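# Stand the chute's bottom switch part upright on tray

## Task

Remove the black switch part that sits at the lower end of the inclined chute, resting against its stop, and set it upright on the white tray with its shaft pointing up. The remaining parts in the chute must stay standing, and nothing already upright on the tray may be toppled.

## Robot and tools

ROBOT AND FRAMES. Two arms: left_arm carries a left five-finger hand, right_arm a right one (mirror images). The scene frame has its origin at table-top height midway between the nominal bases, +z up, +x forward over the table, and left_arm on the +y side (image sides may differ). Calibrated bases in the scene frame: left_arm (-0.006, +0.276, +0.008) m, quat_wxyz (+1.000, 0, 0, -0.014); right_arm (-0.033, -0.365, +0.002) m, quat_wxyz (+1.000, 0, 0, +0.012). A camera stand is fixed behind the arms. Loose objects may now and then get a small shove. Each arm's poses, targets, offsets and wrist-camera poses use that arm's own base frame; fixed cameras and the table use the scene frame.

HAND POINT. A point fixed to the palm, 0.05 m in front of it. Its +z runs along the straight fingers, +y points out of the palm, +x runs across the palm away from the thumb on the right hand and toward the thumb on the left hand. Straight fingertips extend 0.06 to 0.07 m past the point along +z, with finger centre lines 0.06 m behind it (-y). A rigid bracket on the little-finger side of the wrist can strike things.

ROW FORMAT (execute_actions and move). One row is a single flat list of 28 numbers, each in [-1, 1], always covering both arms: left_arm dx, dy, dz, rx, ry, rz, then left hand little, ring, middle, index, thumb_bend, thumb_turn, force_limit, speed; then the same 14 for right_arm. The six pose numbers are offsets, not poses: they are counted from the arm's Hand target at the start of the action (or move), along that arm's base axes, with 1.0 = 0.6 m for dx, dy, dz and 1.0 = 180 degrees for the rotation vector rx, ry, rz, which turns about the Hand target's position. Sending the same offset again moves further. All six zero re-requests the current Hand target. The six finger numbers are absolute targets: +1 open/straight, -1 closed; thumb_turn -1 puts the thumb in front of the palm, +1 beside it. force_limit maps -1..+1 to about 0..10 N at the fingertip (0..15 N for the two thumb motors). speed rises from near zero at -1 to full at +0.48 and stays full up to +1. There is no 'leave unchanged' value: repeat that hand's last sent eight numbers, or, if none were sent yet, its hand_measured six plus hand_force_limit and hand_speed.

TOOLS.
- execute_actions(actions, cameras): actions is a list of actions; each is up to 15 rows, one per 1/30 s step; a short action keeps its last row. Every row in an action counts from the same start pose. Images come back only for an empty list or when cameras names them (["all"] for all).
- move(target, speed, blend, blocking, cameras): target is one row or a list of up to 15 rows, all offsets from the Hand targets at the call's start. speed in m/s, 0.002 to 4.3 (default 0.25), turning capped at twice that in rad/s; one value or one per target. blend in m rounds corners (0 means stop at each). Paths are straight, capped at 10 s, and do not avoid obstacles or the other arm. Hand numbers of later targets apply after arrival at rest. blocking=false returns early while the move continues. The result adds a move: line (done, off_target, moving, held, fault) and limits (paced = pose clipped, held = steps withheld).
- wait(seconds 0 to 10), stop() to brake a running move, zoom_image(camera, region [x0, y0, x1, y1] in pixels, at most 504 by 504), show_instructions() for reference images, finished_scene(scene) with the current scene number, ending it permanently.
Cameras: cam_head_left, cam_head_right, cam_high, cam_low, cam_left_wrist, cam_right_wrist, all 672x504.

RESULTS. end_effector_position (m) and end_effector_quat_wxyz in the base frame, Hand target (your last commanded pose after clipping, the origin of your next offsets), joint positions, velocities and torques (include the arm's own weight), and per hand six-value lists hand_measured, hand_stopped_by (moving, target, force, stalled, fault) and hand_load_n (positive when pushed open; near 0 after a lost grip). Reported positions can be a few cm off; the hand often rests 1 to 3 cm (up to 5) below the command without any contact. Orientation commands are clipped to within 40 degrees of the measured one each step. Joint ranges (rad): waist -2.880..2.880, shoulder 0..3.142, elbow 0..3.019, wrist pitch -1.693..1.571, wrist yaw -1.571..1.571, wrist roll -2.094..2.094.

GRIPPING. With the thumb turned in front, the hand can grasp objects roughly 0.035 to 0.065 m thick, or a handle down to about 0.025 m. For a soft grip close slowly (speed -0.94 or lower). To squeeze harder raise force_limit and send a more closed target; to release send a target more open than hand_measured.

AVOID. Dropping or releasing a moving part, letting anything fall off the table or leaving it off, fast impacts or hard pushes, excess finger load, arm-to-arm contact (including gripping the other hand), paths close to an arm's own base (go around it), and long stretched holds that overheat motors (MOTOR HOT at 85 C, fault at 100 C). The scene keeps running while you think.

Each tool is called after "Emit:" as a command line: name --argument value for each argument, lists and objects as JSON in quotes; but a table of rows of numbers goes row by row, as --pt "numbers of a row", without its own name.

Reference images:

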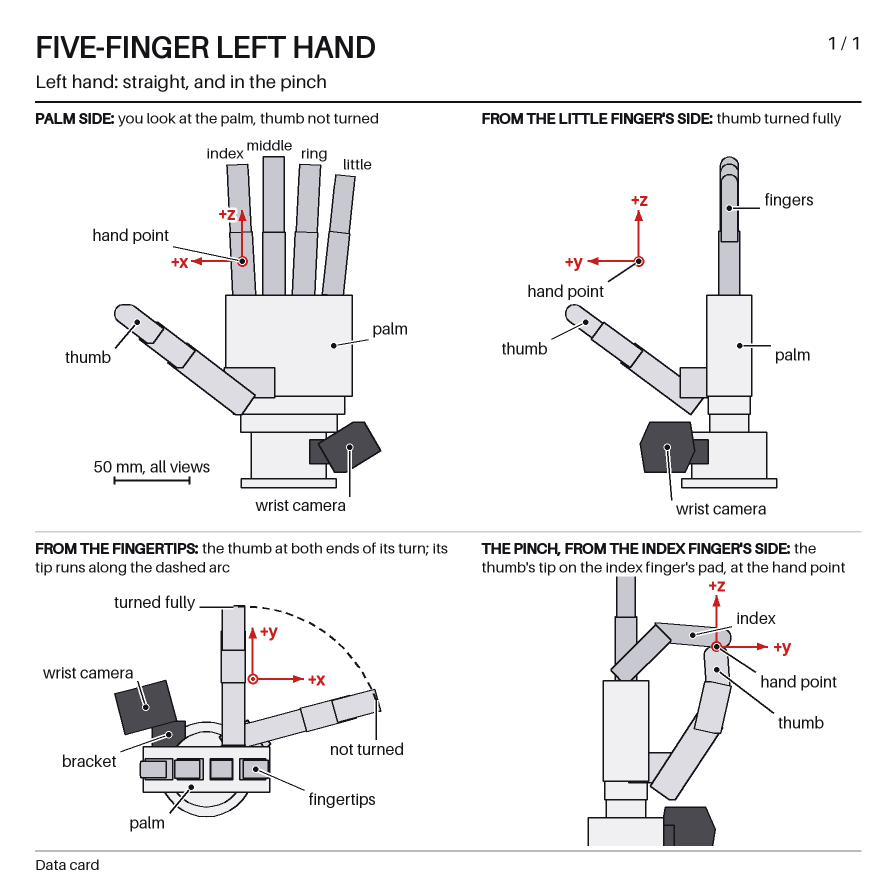

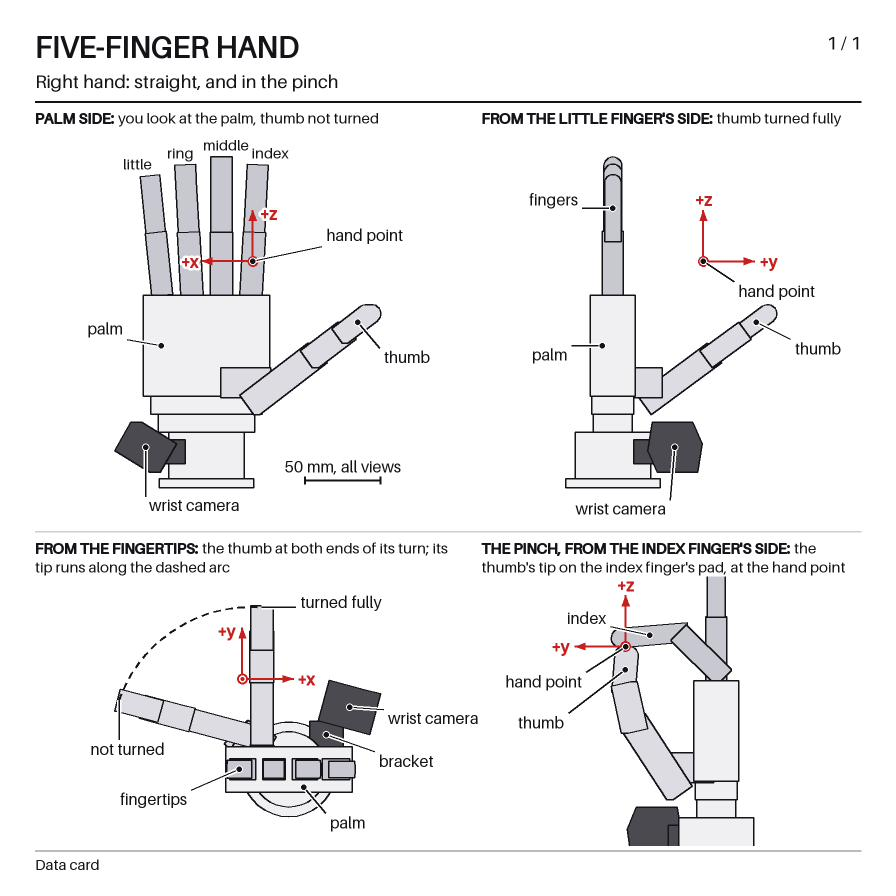

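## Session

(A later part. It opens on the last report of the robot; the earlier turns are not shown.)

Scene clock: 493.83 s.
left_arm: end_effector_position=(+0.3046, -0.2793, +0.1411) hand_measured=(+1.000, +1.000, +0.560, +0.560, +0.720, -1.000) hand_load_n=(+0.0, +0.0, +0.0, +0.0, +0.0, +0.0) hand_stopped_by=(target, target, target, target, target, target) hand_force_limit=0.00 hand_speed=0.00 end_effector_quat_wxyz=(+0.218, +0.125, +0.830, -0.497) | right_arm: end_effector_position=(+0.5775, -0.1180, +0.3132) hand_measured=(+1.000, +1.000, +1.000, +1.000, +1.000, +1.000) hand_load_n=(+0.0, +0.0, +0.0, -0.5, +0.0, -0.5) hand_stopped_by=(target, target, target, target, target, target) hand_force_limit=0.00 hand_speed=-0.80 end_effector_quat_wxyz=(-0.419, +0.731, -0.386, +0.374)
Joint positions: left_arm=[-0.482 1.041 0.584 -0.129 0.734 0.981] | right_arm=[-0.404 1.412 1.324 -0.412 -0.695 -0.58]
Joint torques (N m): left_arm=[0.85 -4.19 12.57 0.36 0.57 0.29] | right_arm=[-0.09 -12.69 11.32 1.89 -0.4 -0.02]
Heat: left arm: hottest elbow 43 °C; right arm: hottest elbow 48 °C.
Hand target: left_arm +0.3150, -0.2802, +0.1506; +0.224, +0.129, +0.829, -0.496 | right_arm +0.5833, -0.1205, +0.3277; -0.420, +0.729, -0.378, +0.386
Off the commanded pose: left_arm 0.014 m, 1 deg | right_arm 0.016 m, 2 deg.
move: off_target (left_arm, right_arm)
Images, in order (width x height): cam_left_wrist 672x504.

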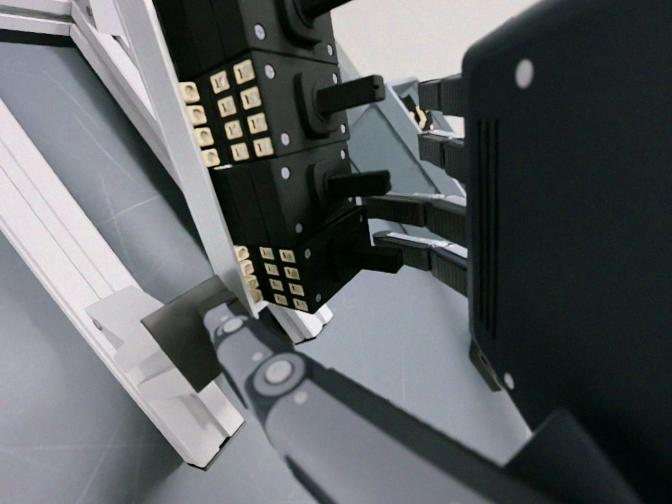

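Emit:
move --target '[0.007,-0.008,0.015,0,0,0,1,1,0.56,0.56,0.72,-1,0,0,0,0,0,0,0,0,1,1,1,1,1,1,0,-0.8]' --speed 0.06 --cameras '["cam_left_wrist"]'

Scene clock: 499.10 s.
left_arm: end_effector_position=(+0.3009, -0.2774, +0.1374) hand_measured=(+1.000, +1.000, +0.560, +0.560, +0.720, -1.000) hand_load_n=(+0.0, +0.0, +0.0, +0.0, +0.0, +0.0) hand_stopped_by=(target, target, target, target, target, target) hand_force_limit=0.00 hand_speed=0.00 end_effector_quat_wxyz=(+0.209, +0.122, +0.835, -0.494) | right_arm: end_effector_position=(+0.5775, -0.1180, +0.3132) hand_measured=(+1.000, +1.000, +1.000, +1.000, +1.000, +1.000) hand_load_n=(+0.0, +0.0, +0.0, +0.0, +0.0, +0.0) hand_stopped_by=(target, target, target, target, target, target) hand_force_limit=0.00 hand_speed=-0.80 end_effector_quat_wxyz=(-0.419, +0.731, -0.386, +0.374)
Joint positions: left_arm=[-0.482 1.041 0.584 -0.152 0.734 0.982] | right_arm=[-0.404 1.412 1.324 -0.412 -0.695 -0.58]
Joint torques (N m): left_arm=[0.32 -3.96 14.84 0.34 0.33 0.2] | right_arm=[0.15 -12.63 11.26 1.81 -0.42 -0.01]
Heat: left arm: hottest elbow 43 °C; right arm: hottest elbow 48 °C.
Hand target: left_arm +0.3192, -0.2849, +0.1596; +0.224, +0.129, +0.829, -0.496 | right_arm +0.5833, -0.1205, +0.3277; -0.420, +0.729, -0.378, +0.386
Off the commanded pose: left_arm 0.030 m, 2 deg | right_arm 0.016 m, 2 deg.
move: off_target (left_arm, right_arm)
Images, in order (width x height): cam_left_wrist 672x504.

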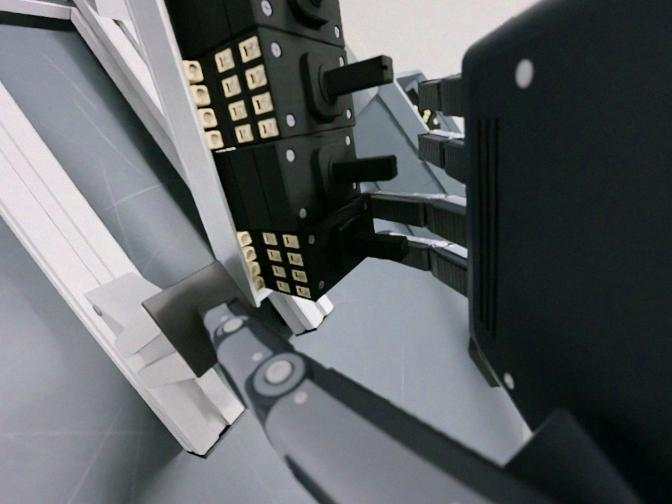

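Emit:
move --pt "-0.082 0.0078 0.184 0 0 0 1 1 0.56 0.56 0.72 -1 0 0 0 0 0 0 0 0 1 1 1 1 1 1 0 -0.8" --pt "-0.042 0.0078 0.0083 0 0 0 1 1 0.56 0.56 0.72 -1 0 0 0 0 0 0 0 0 1 1 1 1 1 1 0 -0.8" --pt "-0.017 0.0078 -0.0352 0 0 0 1 1 0.56 0.56 0.72 -1 0 0 0 0 0 0 0 0 1 1 1 1 1 1 0 -0.8" --speed '[0.2,0.15,0.06]' --cameras '["cam_left_wrist"]'

Scene clock: 511.10 s.
left_arm: end_effector_position=(+0.3059, -0.2831, +0.1456) hand_measured=(+1.000, +1.000, +0.560, +0.560, +0.720, -1.000) hand_load_n=(+0.0, +0.0, +0.0, +0.0, +0.0, +0.0) hand_stopped_by=(target, target, target, target, target, target) hand_force_limit=0.00 hand_speed=0.00 end_effector_quat_wxyz=(+0.220, +0.127, +0.829, -0.498) | right_arm: end_effector_position=(+0.5775, -0.1180, +0.3132) hand_measured=(+1.000, +1.000, +1.000, +1.000, +1.000, +1.000) hand_load_n=(+0.0, +0.0, +0.0, +0.0, +0.0, -0.5) hand_stopped_by=(target, target, target, target, target, target) hand_force_limit=0.00 hand_speed=-0.80 end_effector_quat_wxyz=(-0.419, +0.731, -0.386, +0.374)
Joint positions: left_arm=[-0.492 1.041 0.595 -0.129 0.726 0.975] | right_arm=[-0.404 1.412 1.324 -0.412 -0.695 -0.58]
Joint torques (N m): left_arm=[0.73 -3.78 8.92 2.02 0.55 0.26] | right_arm=[-0.21 -12.86 11.25 1.83 -0.39 -0.01]
Heat: left arm: hottest elbow 43 °C; right arm: hottest elbow 48 °C.
Hand target: left_arm +0.3089, -0.2803, +0.1384; +0.224, +0.129, +0.829, -0.496 | right_arm +0.5833, -0.1205, +0.3277; -0.420, +0.729, -0.378, +0.386
Off the commanded pose: left_arm 0.008 m, 1 deg | right_arm 0.016 m, 2 deg.
move: off_target (right_arm)
Images, in order (width x height): cam_left_wrist 672x504.

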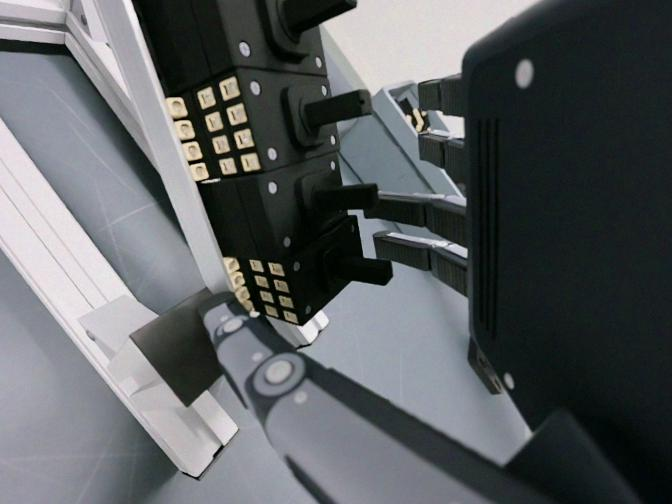

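Emit:
move --target '[0,0,0,0,0,0,1,1,0.0,0.0,0.25,-1,-0.1,-0.92,0,0,0,0,0,0,1,1,1,1,1,1,0,-0.8]' --speed 0.06 --cameras '["cam_left_wrist"]'

Scene clock: 516.77 s.
left_arm: end_effector_position=(+0.3050, -0.2856, +0.1482) hand_measured=(+1.000, +1.000, +0.226, +0.210, +0.534, -1.000) hand_load_n=(-0.5, +0.0, +3.5, +6.5, +6.0, +0.5) hand_stopped_by=(target, target, force, force, force, target) hand_force_limit=-0.10 hand_speed=-0.92 end_effector_quat_wxyz=(+0.220, +0.132, +0.825, -0.504) | right_arm: end_effector_position=(+0.5775, -0.1180, +0.3132) hand_measured=(+1.000, +1.000, +1.000, +1.000, +1.000, +1.000) hand_load_n=(+0.0, +0.0, +0.0, +0.0, +0.0, +0.0) hand_stopped_by=(target, target, target, target, target, target) hand_force_limit=0.00 hand_speed=-0.80 end_effector_quat_wxyz=(-0.419, +0.731, -0.386, +0.374)
Joint positions: left_arm=[-0.492 1.041 0.595 -0.119 0.742 0.975] | right_arm=[-0.404 1.412 1.324 -0.412 -0.695 -0.58]
Joint torques (N m): left_arm=[0.79 -4.13 8.94 1.58 -0.08 0.26] | right_arm=[-0.15 -12.86 11.34 1.81 -0.42 -0.01]
Heat: left arm: hottest elbow 42 °C; right arm: hottest elbow 48 °C.
Hand target: left_arm +0.3089, -0.2803, +0.1383; +0.224, +0.129, +0.829, -0.496 | right_arm +0.5833, -0.1205, +0.3277; -0.420, +0.729, -0.378, +0.386
Off the commanded pose: left_arm 0.012 m, 1 deg | right_arm 0.016 m, 2 deg.
move: off_target (left_arm, right_arm)
Images, in order (width x height): cam_left_wrist 672x504.

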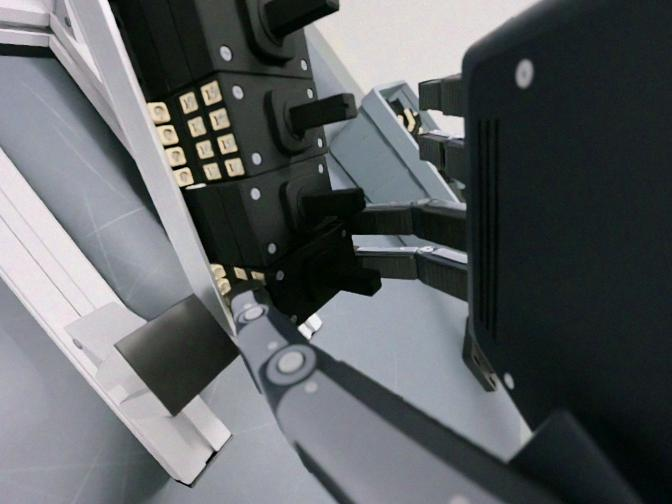

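Emit:
move --pt "0 0 0 0 0 0 1 1 0.5 0.5 0.68 -1 -0.1 -0.8 0 0 0 0 0 0 1 1 1 1 1 1 0 -0.8" --pt "-0.0035 0 -0.0085 0 0 0 1 1 0.5 0.5 0.68 -1 -0.1 -0.8 0 0 0 0 0 0 1 1 1 1 1 1 0 -0.8" --speed 0.06 --cameras '["cam_left_wrist"]'

Scene clock: 527.50 s.
left_arm: end_effector_position=(+0.3042, -0.2829, +0.1415) hand_measured=(+1.000, +1.000, +0.500, +0.500, +0.680, -1.000) hand_load_n=(+0.0, +0.0, +0.0, +0.0, +0.0, +0.0) hand_stopped_by=(target, target, target, target, target, target) hand_force_limit=-0.10 hand_speed=-0.80 end_effector_quat_wxyz=(+0.220, +0.128, +0.828, -0.500) | right_arm: end_effector_position=(+0.5775, -0.1180, +0.3132) hand_measured=(+1.000, +1.000, +1.000, +1.000, +1.000, +1.000) hand_load_n=(+0.0, +0.0, +0.0, +0.0, +0.0, +0.0) hand_stopped_by=(target, target, target, target, target, target) hand_force_limit=0.00 hand_speed=-0.80 end_effector_quat_wxyz=(-0.419, +0.731, -0.386, +0.374)
Joint positions: left_arm=[-0.491 1.043 0.582 -0.111 0.731 0.975] | right_arm=[-0.404 1.412 1.324 -0.412 -0.695 -0.58]
Joint torques (N m): left_arm=[0.5 -3.84 8.87 1.95 0.23 0.24] | right_arm=[0.15 -12.63 11.28 1.78 -0.44 0.01]
Heat: left arm: hottest elbow 42 °C; right arm: hottest elbow 48 °C.
Hand target: left_arm +0.3069, -0.2803, +0.1333; +0.224, +0.129, +0.829, -0.496 | right_arm +0.5833, -0.1205, +0.3277; -0.420, +0.729, -0.378, +0.386
Off the commanded pose: left_arm 0.009 m, 1 deg | right_arm 0.016 m, 2 deg.
move: off_target (right_arm)
Images, in order (width x height): cam_left_wrist 672x504.

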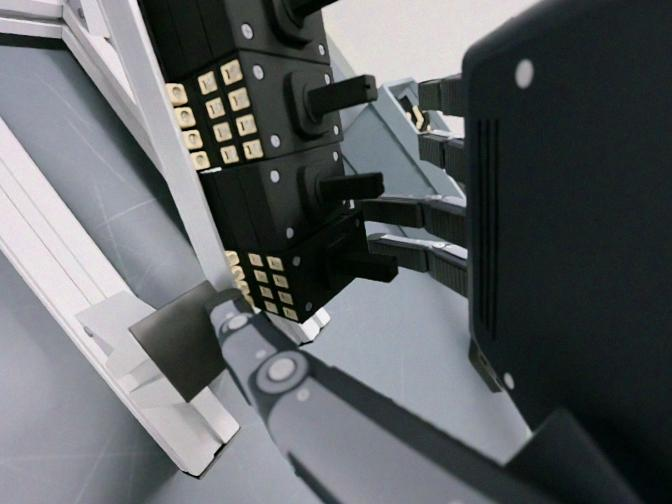

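Emit:
move --target '[0,0,0,0,0,0,1,1,0.0,0.0,0.25,-1,-0.05,-0.92,0,0,0,0,0,0,1,1,1,1,1,1,0,-0.8]' --speed 0.06 --cameras '["cam_left_wrist"]'

Scene clock: 532.43 s.
left_arm: end_effector_position=(+0.3036, -0.2854, +0.1437) hand_measured=(+1.000, +1.000, +0.226, +0.210, +0.532, -1.000) hand_load_n=(+0.0, -0.5, +5.5, +6.0, +6.5, +0.5) hand_stopped_by=(target, target, force, force, force, target) hand_force_limit=-0.05 hand_speed=-0.92 end_effector_quat_wxyz=(+0.221, +0.133, +0.824, -0.504) | right_arm: end_effector_position=(+0.5775, -0.1180, +0.3132) hand_measured=(+1.000, +1.000, +1.000, +1.000, +1.000, +1.000) hand_load_n=(+0.0, +0.0, +0.0, +0.0, +0.0, +0.0) hand_stopped_by=(target, target, target, target, target, target) hand_force_limit=0.00 hand_speed=-0.80 end_effector_quat_wxyz=(-0.419, +0.731, -0.386, +0.374)
Joint positions: left_arm=[-0.494 1.043 0.582 -0.102 0.74 0.975] | right_arm=[-0.404 1.412 1.324 -0.412 -0.695 -0.58]
Joint torques (N m): left_arm=[0.56 -3.9 8.85 1.61 -0.13 0.24] | right_arm=[-0.03 -12.69 11.37 1.84 -0.42 -0.02]
Heat: left arm: hottest elbow 42 °C; right arm: hottest elbow 48 °C.
Hand target: left_arm +0.3069, -0.2803, +0.1333; +0.224, +0.129, +0.829, -0.496 | right_arm +0.5833, -0.1205, +0.3277; -0.420, +0.729, -0.378, +0.386
Off the commanded pose: left_arm 0.012 m, 1 deg | right_arm 0.016 m, 2 deg.
move: off_target (left_arm, right_arm)
Images, in order (width x height): cam_left_wrist 672x504.

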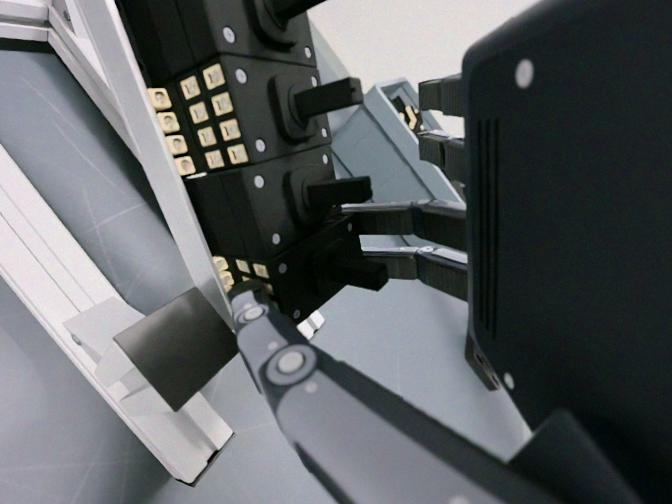

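Emit:
move --pt "0.0 0.0 0.04 0 0 0 1 1 0.0 0.0 0.25 -1 -0.05 -0.92 0 0 0 0 0 0 1 1 1 1 1 1 0 -0.8" --pt "-0.03 -0.005 0.12 0 0 0 1 1 0.0 0.0 0.25 -1 -0.05 -0.92 0 0 0 0 0 0 1 1 1 1 1 1 0 -0.8" --speed 0.06 --blend '[0.01,0]' --cameras '["cam_left_wrist","cam_low","cam_high"]'

Emit:
zoom_image --camera "cam_low" --region '[280, 160, 360, 240]'

Scene clock: 542.43 s.
left_arm: end_effector_position=(+0.2770, -0.2721, +0.1694) hand_measured=(+1.000, +1.000, +0.226, +0.210, +0.530, -1.000) hand_load_n=(+0.0, +0.0, +0.0, +0.0, +0.0, +0.0) hand_stopped_by=(target, target, force, force, force, target) hand_force_limit=-0.05 hand_speed=-0.92 end_effector_quat_wxyz=(+0.206, +0.122, +0.840, -0.486) | right_arm: end_effector_position=(+0.5775, -0.1180, +0.3132) hand_measured=(+1.000, +1.000, +1.000, +1.000, +1.000, +1.000) hand_load_n=(+0.0, +0.0, +0.0, +0.0, +0.0, +0.0) hand_stopped_by=(target, target, target, target, target, target) hand_force_limit=0.00 hand_speed=-0.80 end_effector_quat_wxyz=(-0.419, +0.731, -0.386, +0.374)
Joint positions: left_arm=[-0.514 0.919 0.615 -0.313 0.7 0.972] | right_arm=[-0.404 1.412 1.324 -0.412 -0.695 -0.58]
Joint torques (N m): left_arm=[-1.03 -4.48 16.05 0.44 0.26 -0.03] | right_arm=[0.15 -13.39 11.28 1.83 -0.41 0]
Heat: left arm: hottest elbow 42 °C; right arm: hottest elbow 49 °C.
Hand target: left_arm +0.2889, -0.2834, +0.2054; +0.224, +0.129, +0.829, -0.496 | right_arm +0.5833, -0.1205, +0.3277; -0.420, +0.729, -0.378, +0.386
Off the commanded pose: left_arm 0.039 m, 3 deg | right_arm 0.016 m, 2 deg.
move: off_target (left_arm, right_arm)
Images, in order (width x height): cam_high 672x504, cam_low 672x504, cam_left_wrist 672x504.

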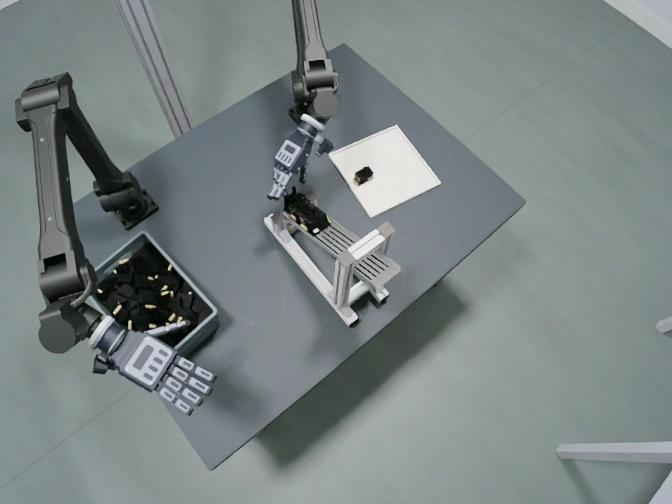

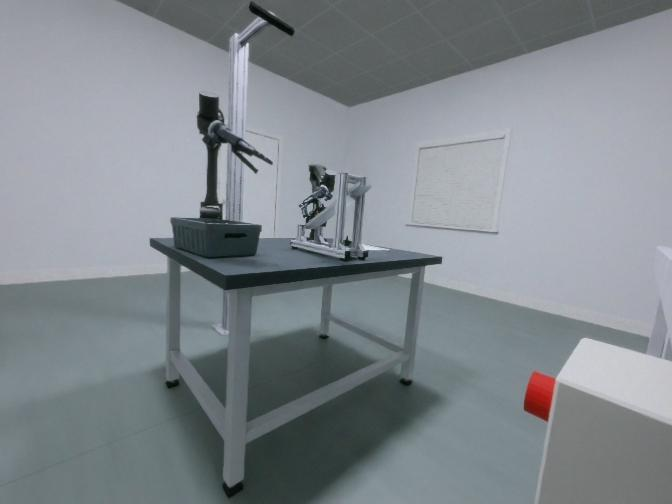

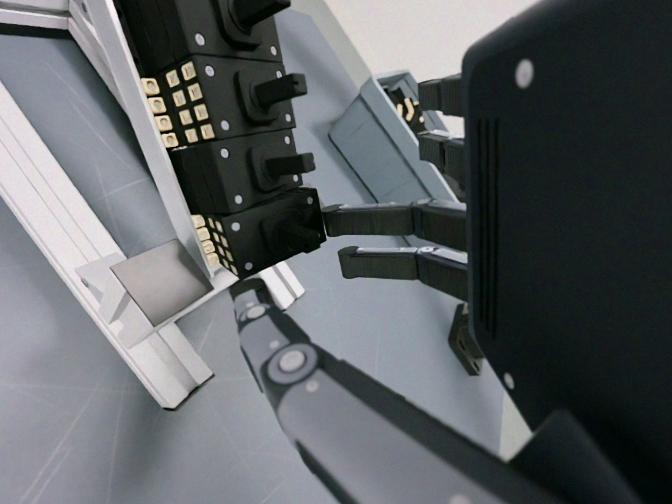

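Scaled by 6.300 from the camera's 672x504 image, which has a finer 960x720 frame.

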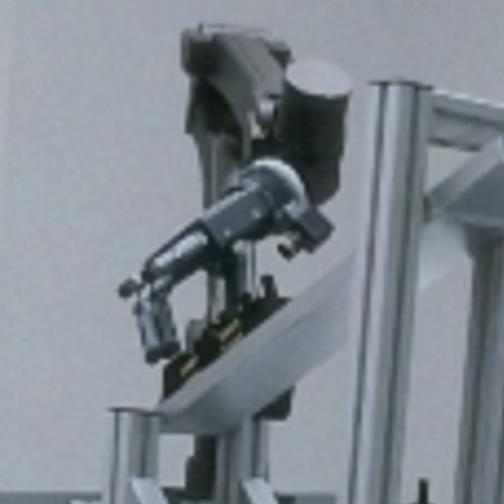

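Emit:
zoom_image --camera "cam_left_wrist" --region '[100, 60, 400, 360]'

Emit:
zoom_image --camera "cam_high" --region '[260, 170, 340, 250]'

Scaled by 1.680 from the camera's 672x504 image, which has a finer 960x720 frame.

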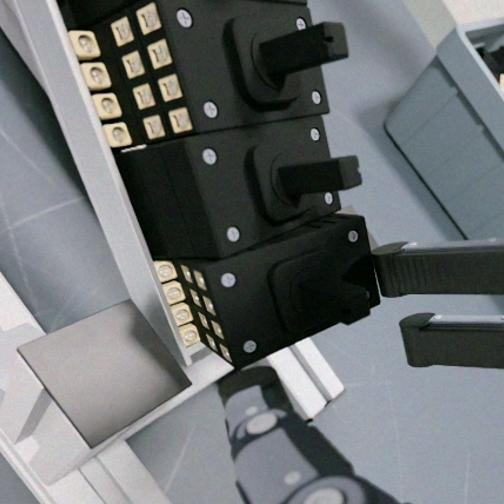

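Scaled by 6.300 from the camera's 672x504 image, which has a finer 960x720 frame.

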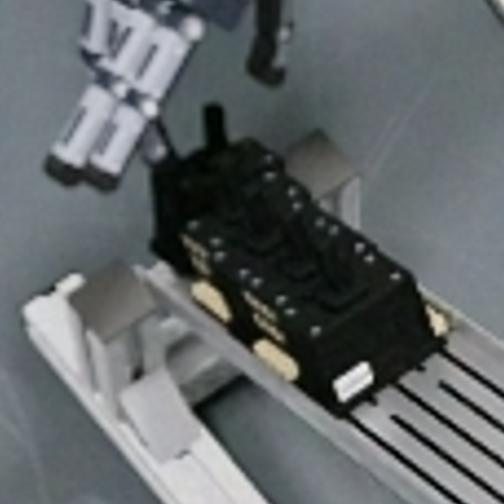

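Emit:
move --pt "-0.0315 0.0053 0.1077 0 0 0 1 1 0.0 0.0 0.25 -1 -0.05 -0.92 0 0 0 0 0 0 1 1 1 1 1 1 0 -0.8" --pt "-0.0117 0.0052 -0.048 0 0 0 1 1 -0.01 -0.01 0.72 -1 -0.05 -0.3 0 0 0 0 0 0 1 1 1 1 1 1 0 -0.8" --pt "0.0125 0.0052 -0.086 0 0 0 1 1 -0.01 -0.01 0.72 -1 -0.05 -0.3 0 0 0 0 0 0 1 1 1 1 1 1 0 -0.8" --speed '[0.15,0.1,0.05]' --cameras '["cam_left_wrist","cam_low","cam_high"]'

Emit:
zoom_image --camera "cam_left_wrist" --region '[140, 60, 440, 360]'

Emit:
zoom_image --camera "cam_low" --region '[280, 170, 350, 240]'

Scene clock: 594.67 s.
left_arm: end_effector_position=(+0.2911, -0.2848, +0.1638) hand_measured=(+1.000, +1.000, -0.010, -0.010, +0.720, -1.000) hand_load_n=(+0.0, +0.0, +0.5, +0.0, +0.0, +0.0) hand_stopped_by=(target, target, target, target, target, target) hand_force_limit=-0.05 hand_speed=-0.30 end_effector_quat_wxyz=(+0.218, +0.129, +0.827, -0.501) | right_arm: end_effector_position=(+0.5775, -0.1180, +0.3132) hand_measured=(+1.000, +1.000, +1.000, +1.000, +1.000, +1.000) hand_load_n=(+0.0, +0.0, +0.0, +0.0, +0.0, +0.0) hand_stopped_by=(target, target, target, target, target, target) hand_force_limit=0.00 hand_speed=-0.80 end_effector_quat_wxyz=(-0.419, +0.731, -0.386, +0.374)
Joint positions: left_arm=[-0.516 0.975 0.603 -0.19 0.716 0.957] | right_arm=[-0.404 1.412 1.324 -0.412 -0.695 -0.58]
Joint torques (N m): left_arm=[1.03 -3.25 8.94 2.06 0.28 0.32] | right_arm=[0.03 -12.57 11.36 1.78 -0.41 -0.01]
Heat: left arm: hottest elbow 51 °C; right arm: hottest elbow 49 °C.
Hand target: left_arm +0.2965, -0.2802, +0.1538; +0.224, +0.129, +0.829, -0.496 | right_arm +0.5833, -0.1205, +0.3277; -0.420, +0.729, -0.378, +0.386
Off the commanded pose: left_arm 0.012 m, 1 deg | right_arm 0.016 m, 2 deg.
move: off_target (left_arm, right_arm)
Images, in order (width x height): cam_high 672x504, cam_low 672x504, cam_left_wrist 672x504.

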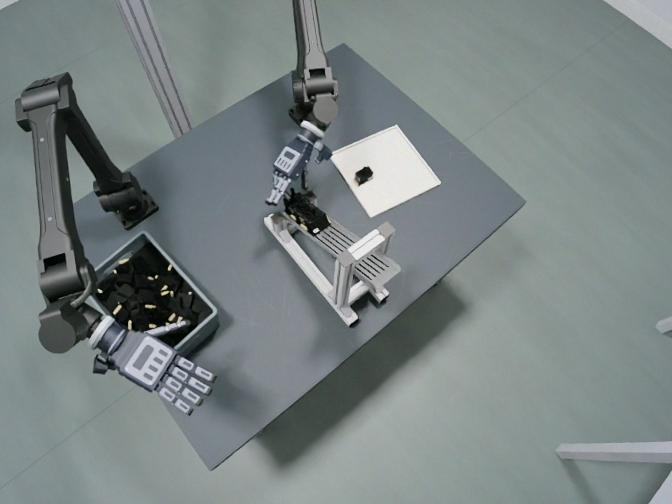

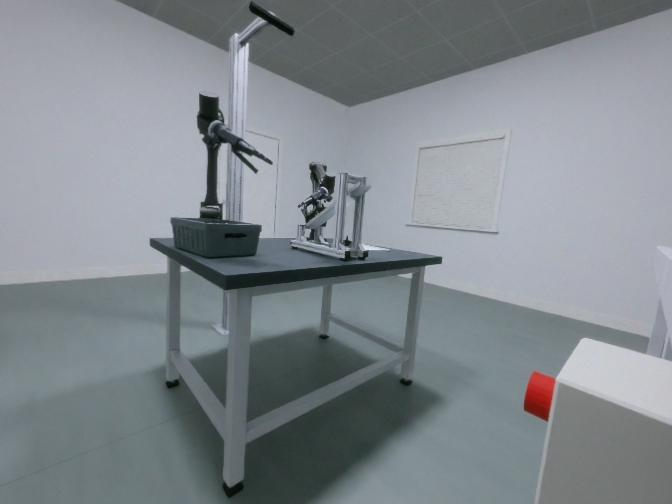

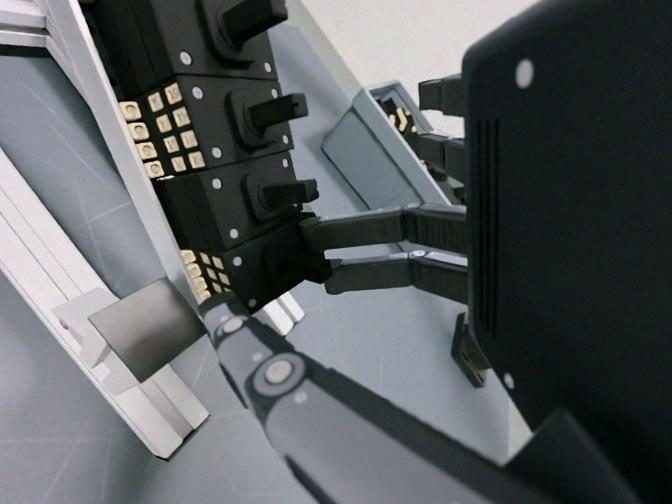

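Scaled by 1.680 from the camera's 672x504 image, which has a finer 960x720 frame.

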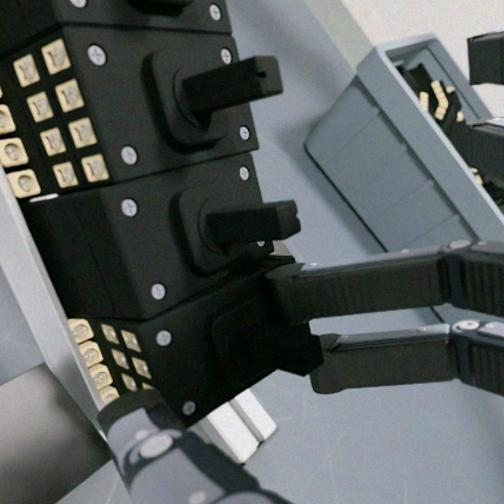

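Scaled by 7.200 from the camera's 672x504 image, which has a finer 960x720 frame.

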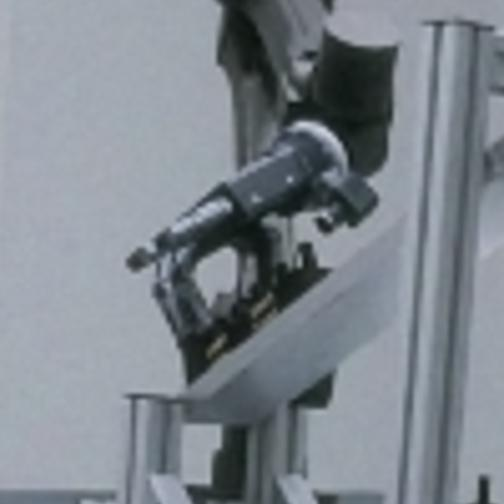

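Emit:
move --target '[0.0075,0,-0.013,0,0,0,1,1,-0.01,-0.01,0.72,-1,-0.05,-0.3,0,0,0,0,0,0,1,1,1,1,1,1,0,-0.8]' --speed 0.04 --cameras '["cam_left_wrist"]'

Emit:
zoom_image --camera "cam_left_wrist" --region '[140, 60, 440, 360]'

Scene clock: 603.50 s.
left_arm: end_effector_position=(+0.2941, -0.2882, +0.1601) hand_measured=(+1.000, +1.000, -0.010, -0.010, +0.720, -1.000) hand_load_n=(+0.0, +0.0, +1.0, +0.0, +0.0, +0.0) hand_stopped_by=(target, target, target, target, target, target) hand_force_limit=-0.05 hand_speed=-0.30 end_effector_quat_wxyz=(+0.219, +0.134, +0.824, -0.506) | right_arm: end_effector_position=(+0.5775, -0.1180, +0.3132) hand_measured=(+1.000, +1.000, +1.000, +1.000, +1.000, +1.000) hand_load_n=(+0.0, +0.0, +0.5, +0.0, +0.0, +0.0) hand_stopped_by=(target, target, target, target, target, target) hand_force_limit=0.00 hand_speed=-0.80 end_effector_quat_wxyz=(-0.419, +0.731, -0.386, +0.374)
Joint positions: left_arm=[-0.515 0.996 0.598 -0.156 0.727 0.96] | right_arm=[-0.404 1.412 1.324 -0.412 -0.695 -0.58]
Joint torques (N m): left_arm=[1.79 -3.25 8.69 1.85 0.04 0.32] | right_arm=[0.09 -12.98 11.23 1.88 -0.41 0.02]
Heat: left arm: hottest elbow 49 °C; right arm: hottest elbow 49 °C.
Hand target: left_arm +0.3009, -0.2801, +0.1459; +0.224, +0.129, +0.829, -0.496 | right_arm +0.5833, -0.1205, +0.3277; -0.420, +0.729, -0.378, +0.386
Off the commanded pose: left_arm 0.018 m, 1 deg | right_arm 0.016 m, 2 deg.
move: off_target (left_arm, right_arm)
Images, in order (width x height): cam_left_wrist 672x504.

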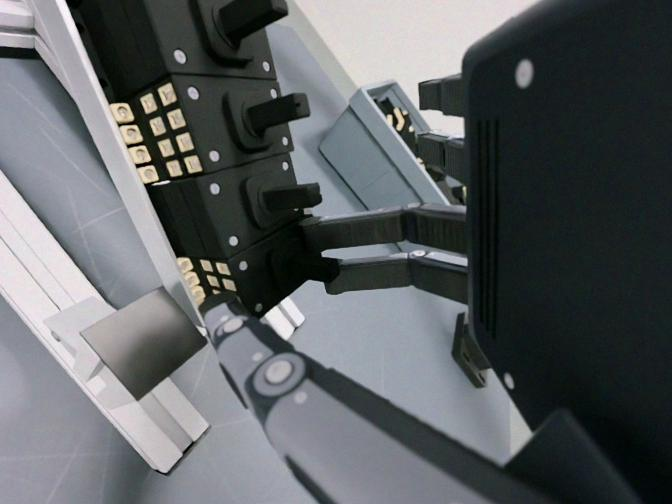

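Scaled by 1.680 from the camera's 672x504 image, which has a finer 960x720 frame.

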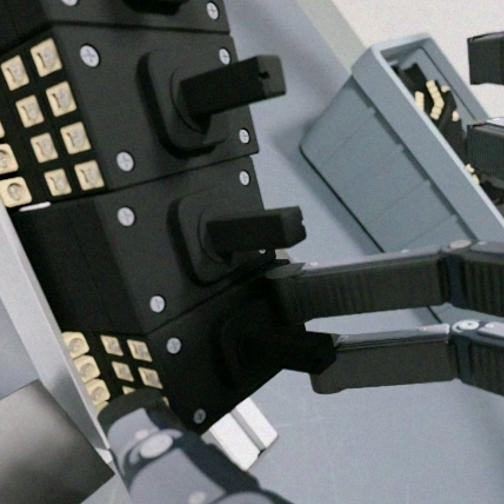

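Emit:
move --pt "-0.04 0 0.12 0 0 0 1 1 -0.01 -0.01 0.72 -1 -0.05 -0.3 0 0 0 0 0 0 1 1 1 1 1 1 0 -0.8" --pt "-0.015 -0.0003 0.03 0 0 0 1 1 0.5 0.5 0.7 -1 -0.05 -0.3 0 0 0 0 0 0 1 1 1 1 1 1 0 -0.8" --pt "0.01 -0.0003 -0.021 0 0 0 1 1 0.5 0.5 0.7 -1 -0.05 -0.3 0 0 0 0 0 0 1 1 1 1 1 1 0 -0.8" --speed '[0.15,0.12,0.06]' --cameras '["cam_left_wrist","cam_high"]'

Emit:
zoom_image --camera "cam_left_wrist" --region '[140, 60, 440, 360]'

Emit:
zoom_image --camera "cam_high" --region '[260, 170, 340, 250]'

Scene clock: 623.03 s.
left_arm: end_effector_position=(+0.3040, -0.2834, +0.1407) hand_measured=(+1.000, +1.000, +0.500, +0.500, +0.700, -1.000) hand_load_n=(+0.0, +0.0, +0.0, +0.0, +0.0, +0.0) hand_stopped_by=(target, target, target, target, target, target) hand_force_limit=-0.05 hand_speed=-0.30 end_effector_quat_wxyz=(+0.220, +0.127, +0.829, -0.498) | right_arm: end_effector_position=(+0.5775, -0.1180, +0.3132) hand_measured=(+1.000, +1.000, +1.000, +1.000, +1.000, +1.000) hand_load_n=(+0.0, +0.0, +0.0, +0.0, +0.0, +0.0) hand_stopped_by=(target, target, target, target, target, target) hand_force_limit=0.00 hand_speed=-0.80 end_effector_quat_wxyz=(-0.419, +0.731, -0.386, +0.374)
Joint positions: left_arm=[-0.496 1.044 0.581 -0.111 0.723 0.973] | right_arm=[-0.404 1.412 1.324 -0.412 -0.695 -0.58]
Joint torques (N m): left_arm=[0.67 -4.01 8.87 1.96 0.55 0.27] | right_arm=[-0.03 -12.86 11.32 1.81 -0.41 0.01]
Heat: left arm: hottest elbow 46 °C; right arm: hottest elbow 49 °C.
Hand target: left_arm +0.3068, -0.2805, +0.1333; +0.224, +0.129, +0.829, -0.496 | right_arm +0.5833, -0.1205, +0.3277; -0.420, +0.729, -0.378, +0.386
Off the commanded pose: left_arm 0.008 m, 1 deg | right_arm 0.016 m, 2 deg.
move: off_target (right_arm)
Images, in order (width x height): cam_high 672x504, cam_left_wrist 672x504.

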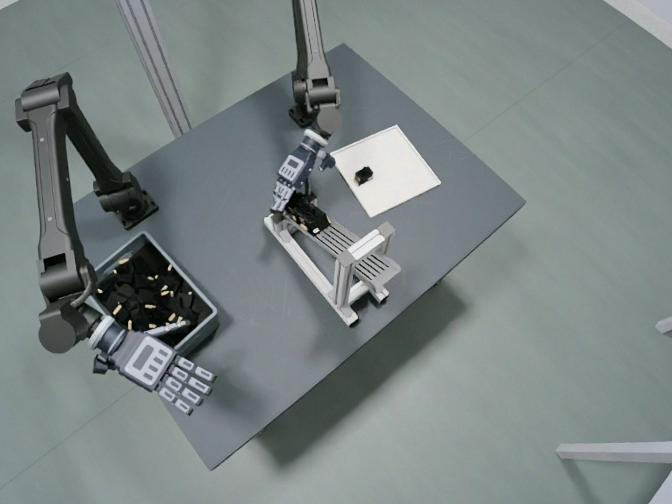

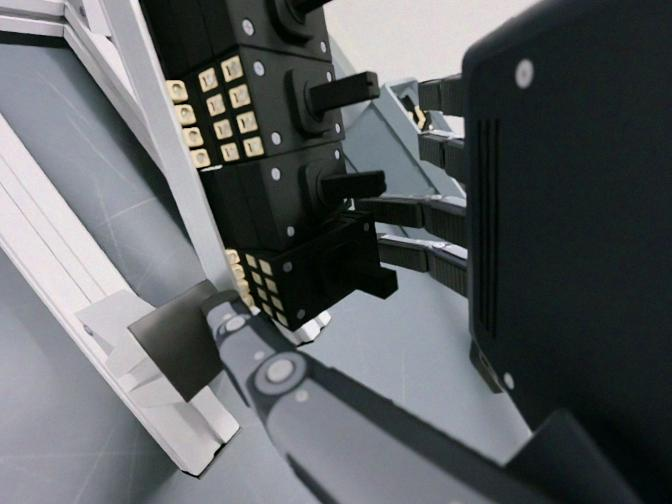

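Scaled by 1.680 from the camera's 672x504 image, which has a finer 960x720 frame.

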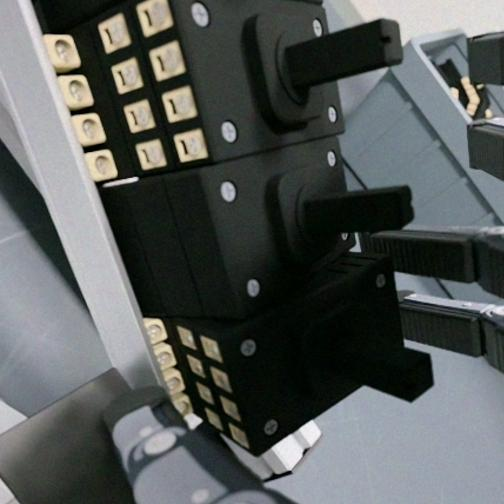

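Scaled by 6.300 from the camera's 672x504 image, which has a finer 960x720 frame.

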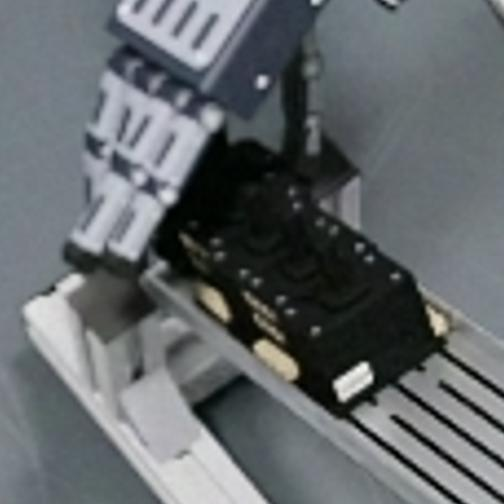

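Emit:
move --target '[0,0,0,0,0,0,1,1,0.0,0.0,0.25,-1,-0.05,-0.92,0,0,0,0,0,0,1,1,1,1,1,1,0,-0.8]' --speed 0.06 --cameras '["cam_left_wrist"]'

Emit:
zoom_image --camera "cam_left_wrist" --region '[140, 60, 440, 360]'

Scene clock: 630.97 s.
left_arm: end_effector_position=(+0.3039, -0.2846, +0.1417) hand_measured=(+1.000, +1.000, +0.242, +0.212, +0.556, -1.000) hand_load_n=(+0.0, +0.0, +4.0, +6.5, +7.0, +0.5) hand_stopped_by=(target, target, force, force, force, target) hand_force_limit=-0.05 hand_speed=-0.92 end_effector_quat_wxyz=(+0.220, +0.130, +0.827, -0.501) | right_arm: end_effector_position=(+0.5775, -0.1180, +0.3132) hand_measured=(+1.000, +1.000, +1.000, +1.000, +1.000, +1.000) hand_load_n=(+0.0, +0.0, +0.0, +0.0, +0.0, -0.5) hand_stopped_by=(target, target, target, target, target, target) hand_force_limit=0.00 hand_speed=-0.80 end_effector_quat_wxyz=(-0.419, +0.731, -0.386, +0.374)
Joint positions: left_arm=[-0.496 1.045 0.581 -0.106 0.73 0.974] | right_arm=[-0.404 1.412 1.324 -0.412 -0.695 -0.58]
Joint torques (N m): left_arm=[0.73 -3.96 8.85 1.73 0.27 0.26] | right_arm=[0.15 -13.04 11.22 1.91 -0.43 -0.01]
Heat: left arm: hottest elbow 45 °C; right arm: hottest elbow 49 °C.
Hand target: left_arm +0.3069, -0.2805, +0.1333; +0.224, +0.129, +0.829, -0.496 | right_arm +0.5833, -0.1205, +0.3277; -0.420, +0.729, -0.378, +0.386
Off the commanded pose: left_arm 0.010 m, 1 deg | right_arm 0.016 m, 2 deg.
move: off_target (right_arm)
Images, in order (width x height): cam_left_wrist 672x504.

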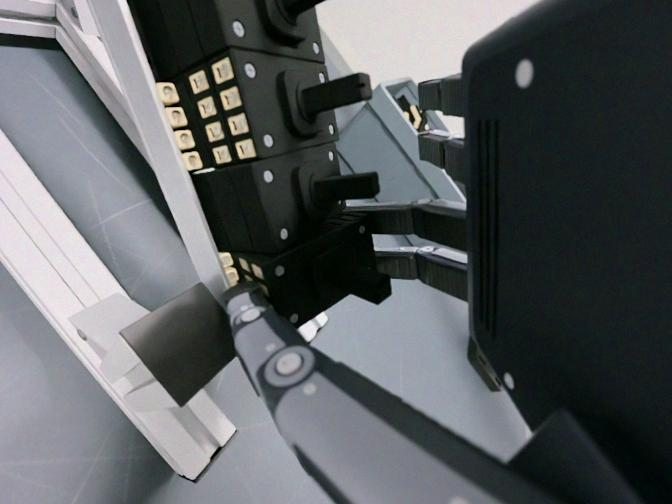

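Scaled by 1.680 from the camera's 672x504 image, which has a finer 960x720 frame.

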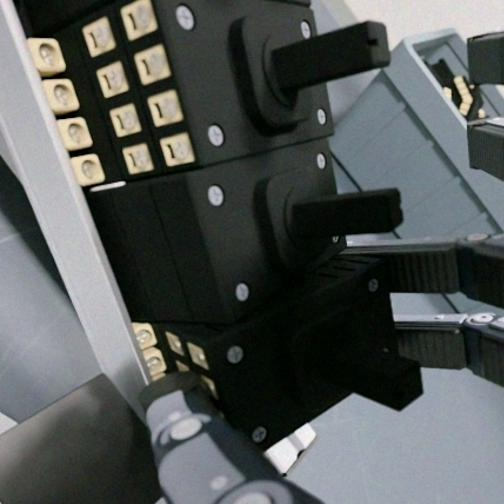

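Emit:
move --target '[0.0117,-0.0183,0.0667,0,0,0,1,1,0.0,0.0,0.25,-1,-0.05,-0.92,0,0,0,0,0,0,1,1,1,1,1,1,0,-0.8]' --speed 0.06 --cameras '["cam_left_wrist"]'

Scene clock: 636.30 s.
left_arm: end_effector_position=(+0.3019, -0.2852, +0.1451) hand_measured=(+1.000, +1.000, +0.242, +0.212, +0.556, -1.000) hand_load_n=(+0.0, +0.0, +4.5, +7.0, +7.0, +1.5) hand_stopped_by=(target, target, force, force, force, target) hand_force_limit=-0.05 hand_speed=-0.92 end_effector_quat_wxyz=(+0.208, +0.125, +0.836, -0.492) | right_arm: end_effector_position=(+0.5775, -0.1180, +0.3132) hand_measured=(+1.000, +1.000, +1.000, +1.000, +1.000, +1.000) hand_load_n=(+0.0, +0.0, +0.0, +0.0, +0.0, +0.0) hand_stopped_by=(target, target, target, target, target, target) hand_force_limit=0.00 hand_speed=-0.80 end_effector_quat_wxyz=(-0.419, +0.731, -0.386, +0.374)
Joint positions: left_arm=[-0.506 1.044 0.611 -0.17 0.715 0.974] | right_arm=[-0.404 1.412 1.324 -0.412 -0.695 -0.58]
Joint torques (N m): left_arm=[-0.09 -5.95 14.56 -0.08 0.18 0.08] | right_arm=[0.03 -12.81 11.41 1.81 -0.41 0]
Heat: left arm: hottest elbow 45 °C; right arm: hottest elbow 49 °C.
Hand target: left_arm +0.3139, -0.2913, +0.1733; +0.224, +0.129, +0.829, -0.496 | right_arm +0.5833, -0.1205, +0.3277; -0.420, +0.729, -0.378, +0.386
Off the commanded pose: left_arm 0.031 m, 2 deg | right_arm 0.016 m, 2 deg.
move: off_target (left_arm, right_arm)
Images, in order (width x height): cam_left_wrist 672x504.

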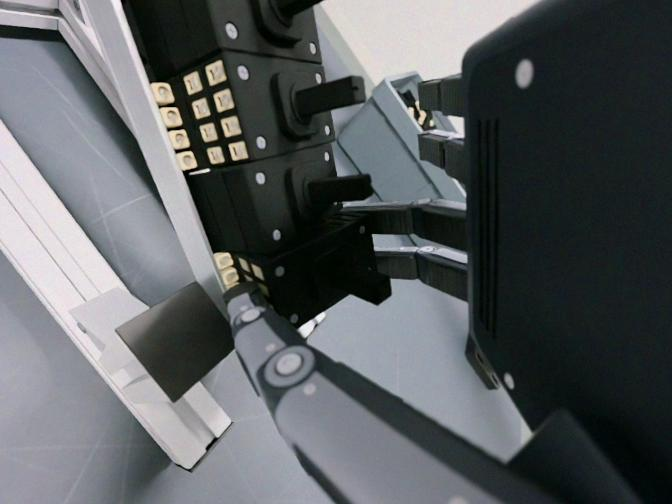

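Emit:
move --target '[-0.02,-0.003,0.05,0,0,0,1,1,0.0,0.0,0.25,-1,-0.05,-0.92,0,0,0,0,0,0,1,1,1,1,1,1,0,-0.8]' --speed 0.06 --cameras '["cam_left_wrist"]'

Scene clock: 642.77 s.
left_arm: end_effector_position=(+0.2846, -0.2799, +0.1594) hand_measured=(+1.000, +1.000, +0.242, +0.212, +0.556, -1.000) hand_load_n=(+0.0, +0.0, +3.0, +6.0, +8.0, +1.0) hand_stopped_by=(target, target, force, force, force, target) hand_force_limit=-0.05 hand_speed=-0.92 end_effector_quat_wxyz=(+0.195, +0.117, +0.846, -0.483) | right_arm: end_effector_position=(+0.5775, -0.1180, +0.3132) hand_measured=(+1.000, +1.000, +1.000, +1.000, +1.000, +1.000) hand_load_n=(+0.0, +0.0, +0.0, +0.0, +0.0, -0.5) hand_stopped_by=(target, target, target, target, target, target) hand_force_limit=0.00 hand_speed=-0.80 end_effector_quat_wxyz=(-0.419, +0.731, -0.386, +0.374)
Joint positions: left_arm=[-0.523 0.978 0.63 -0.288 0.693 0.961] | right_arm=[-0.404 1.412 1.324 -0.412 -0.695 -0.58]
Joint torques (N m): left_arm=[-0.73 -5.66 16.57 0.7 0.3 0.05] | right_arm=[0.03 -13.16 11.3 1.77 -0.4 -0.03]
Heat: left arm: hottest elbow 45 °C; right arm: hottest elbow 49 °C.
Hand target: left_arm +0.3020, -0.2931, +0.2034; +0.224, +0.129, +0.829, -0.496 | right_arm +0.5833, -0.1205, +0.3277; -0.420, +0.729, -0.378, +0.386
Off the commanded pose: left_arm 0.049 m, 4 deg | right_arm 0.016 m, 2 deg.
move: off_target (left_arm, right_arm)
Images, in order (width x height): cam_left_wrist 672x504.

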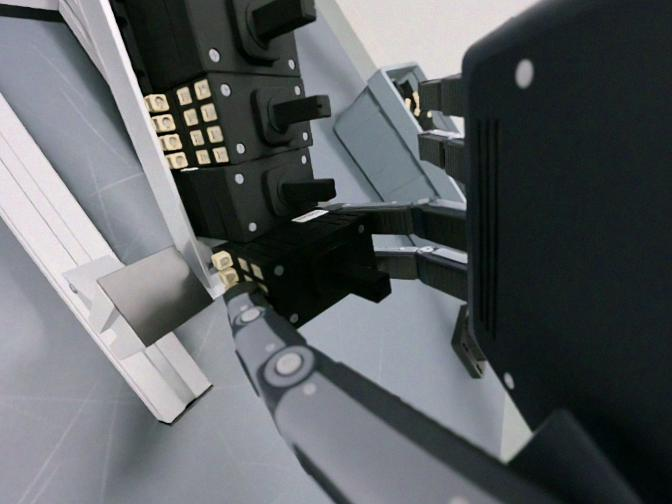

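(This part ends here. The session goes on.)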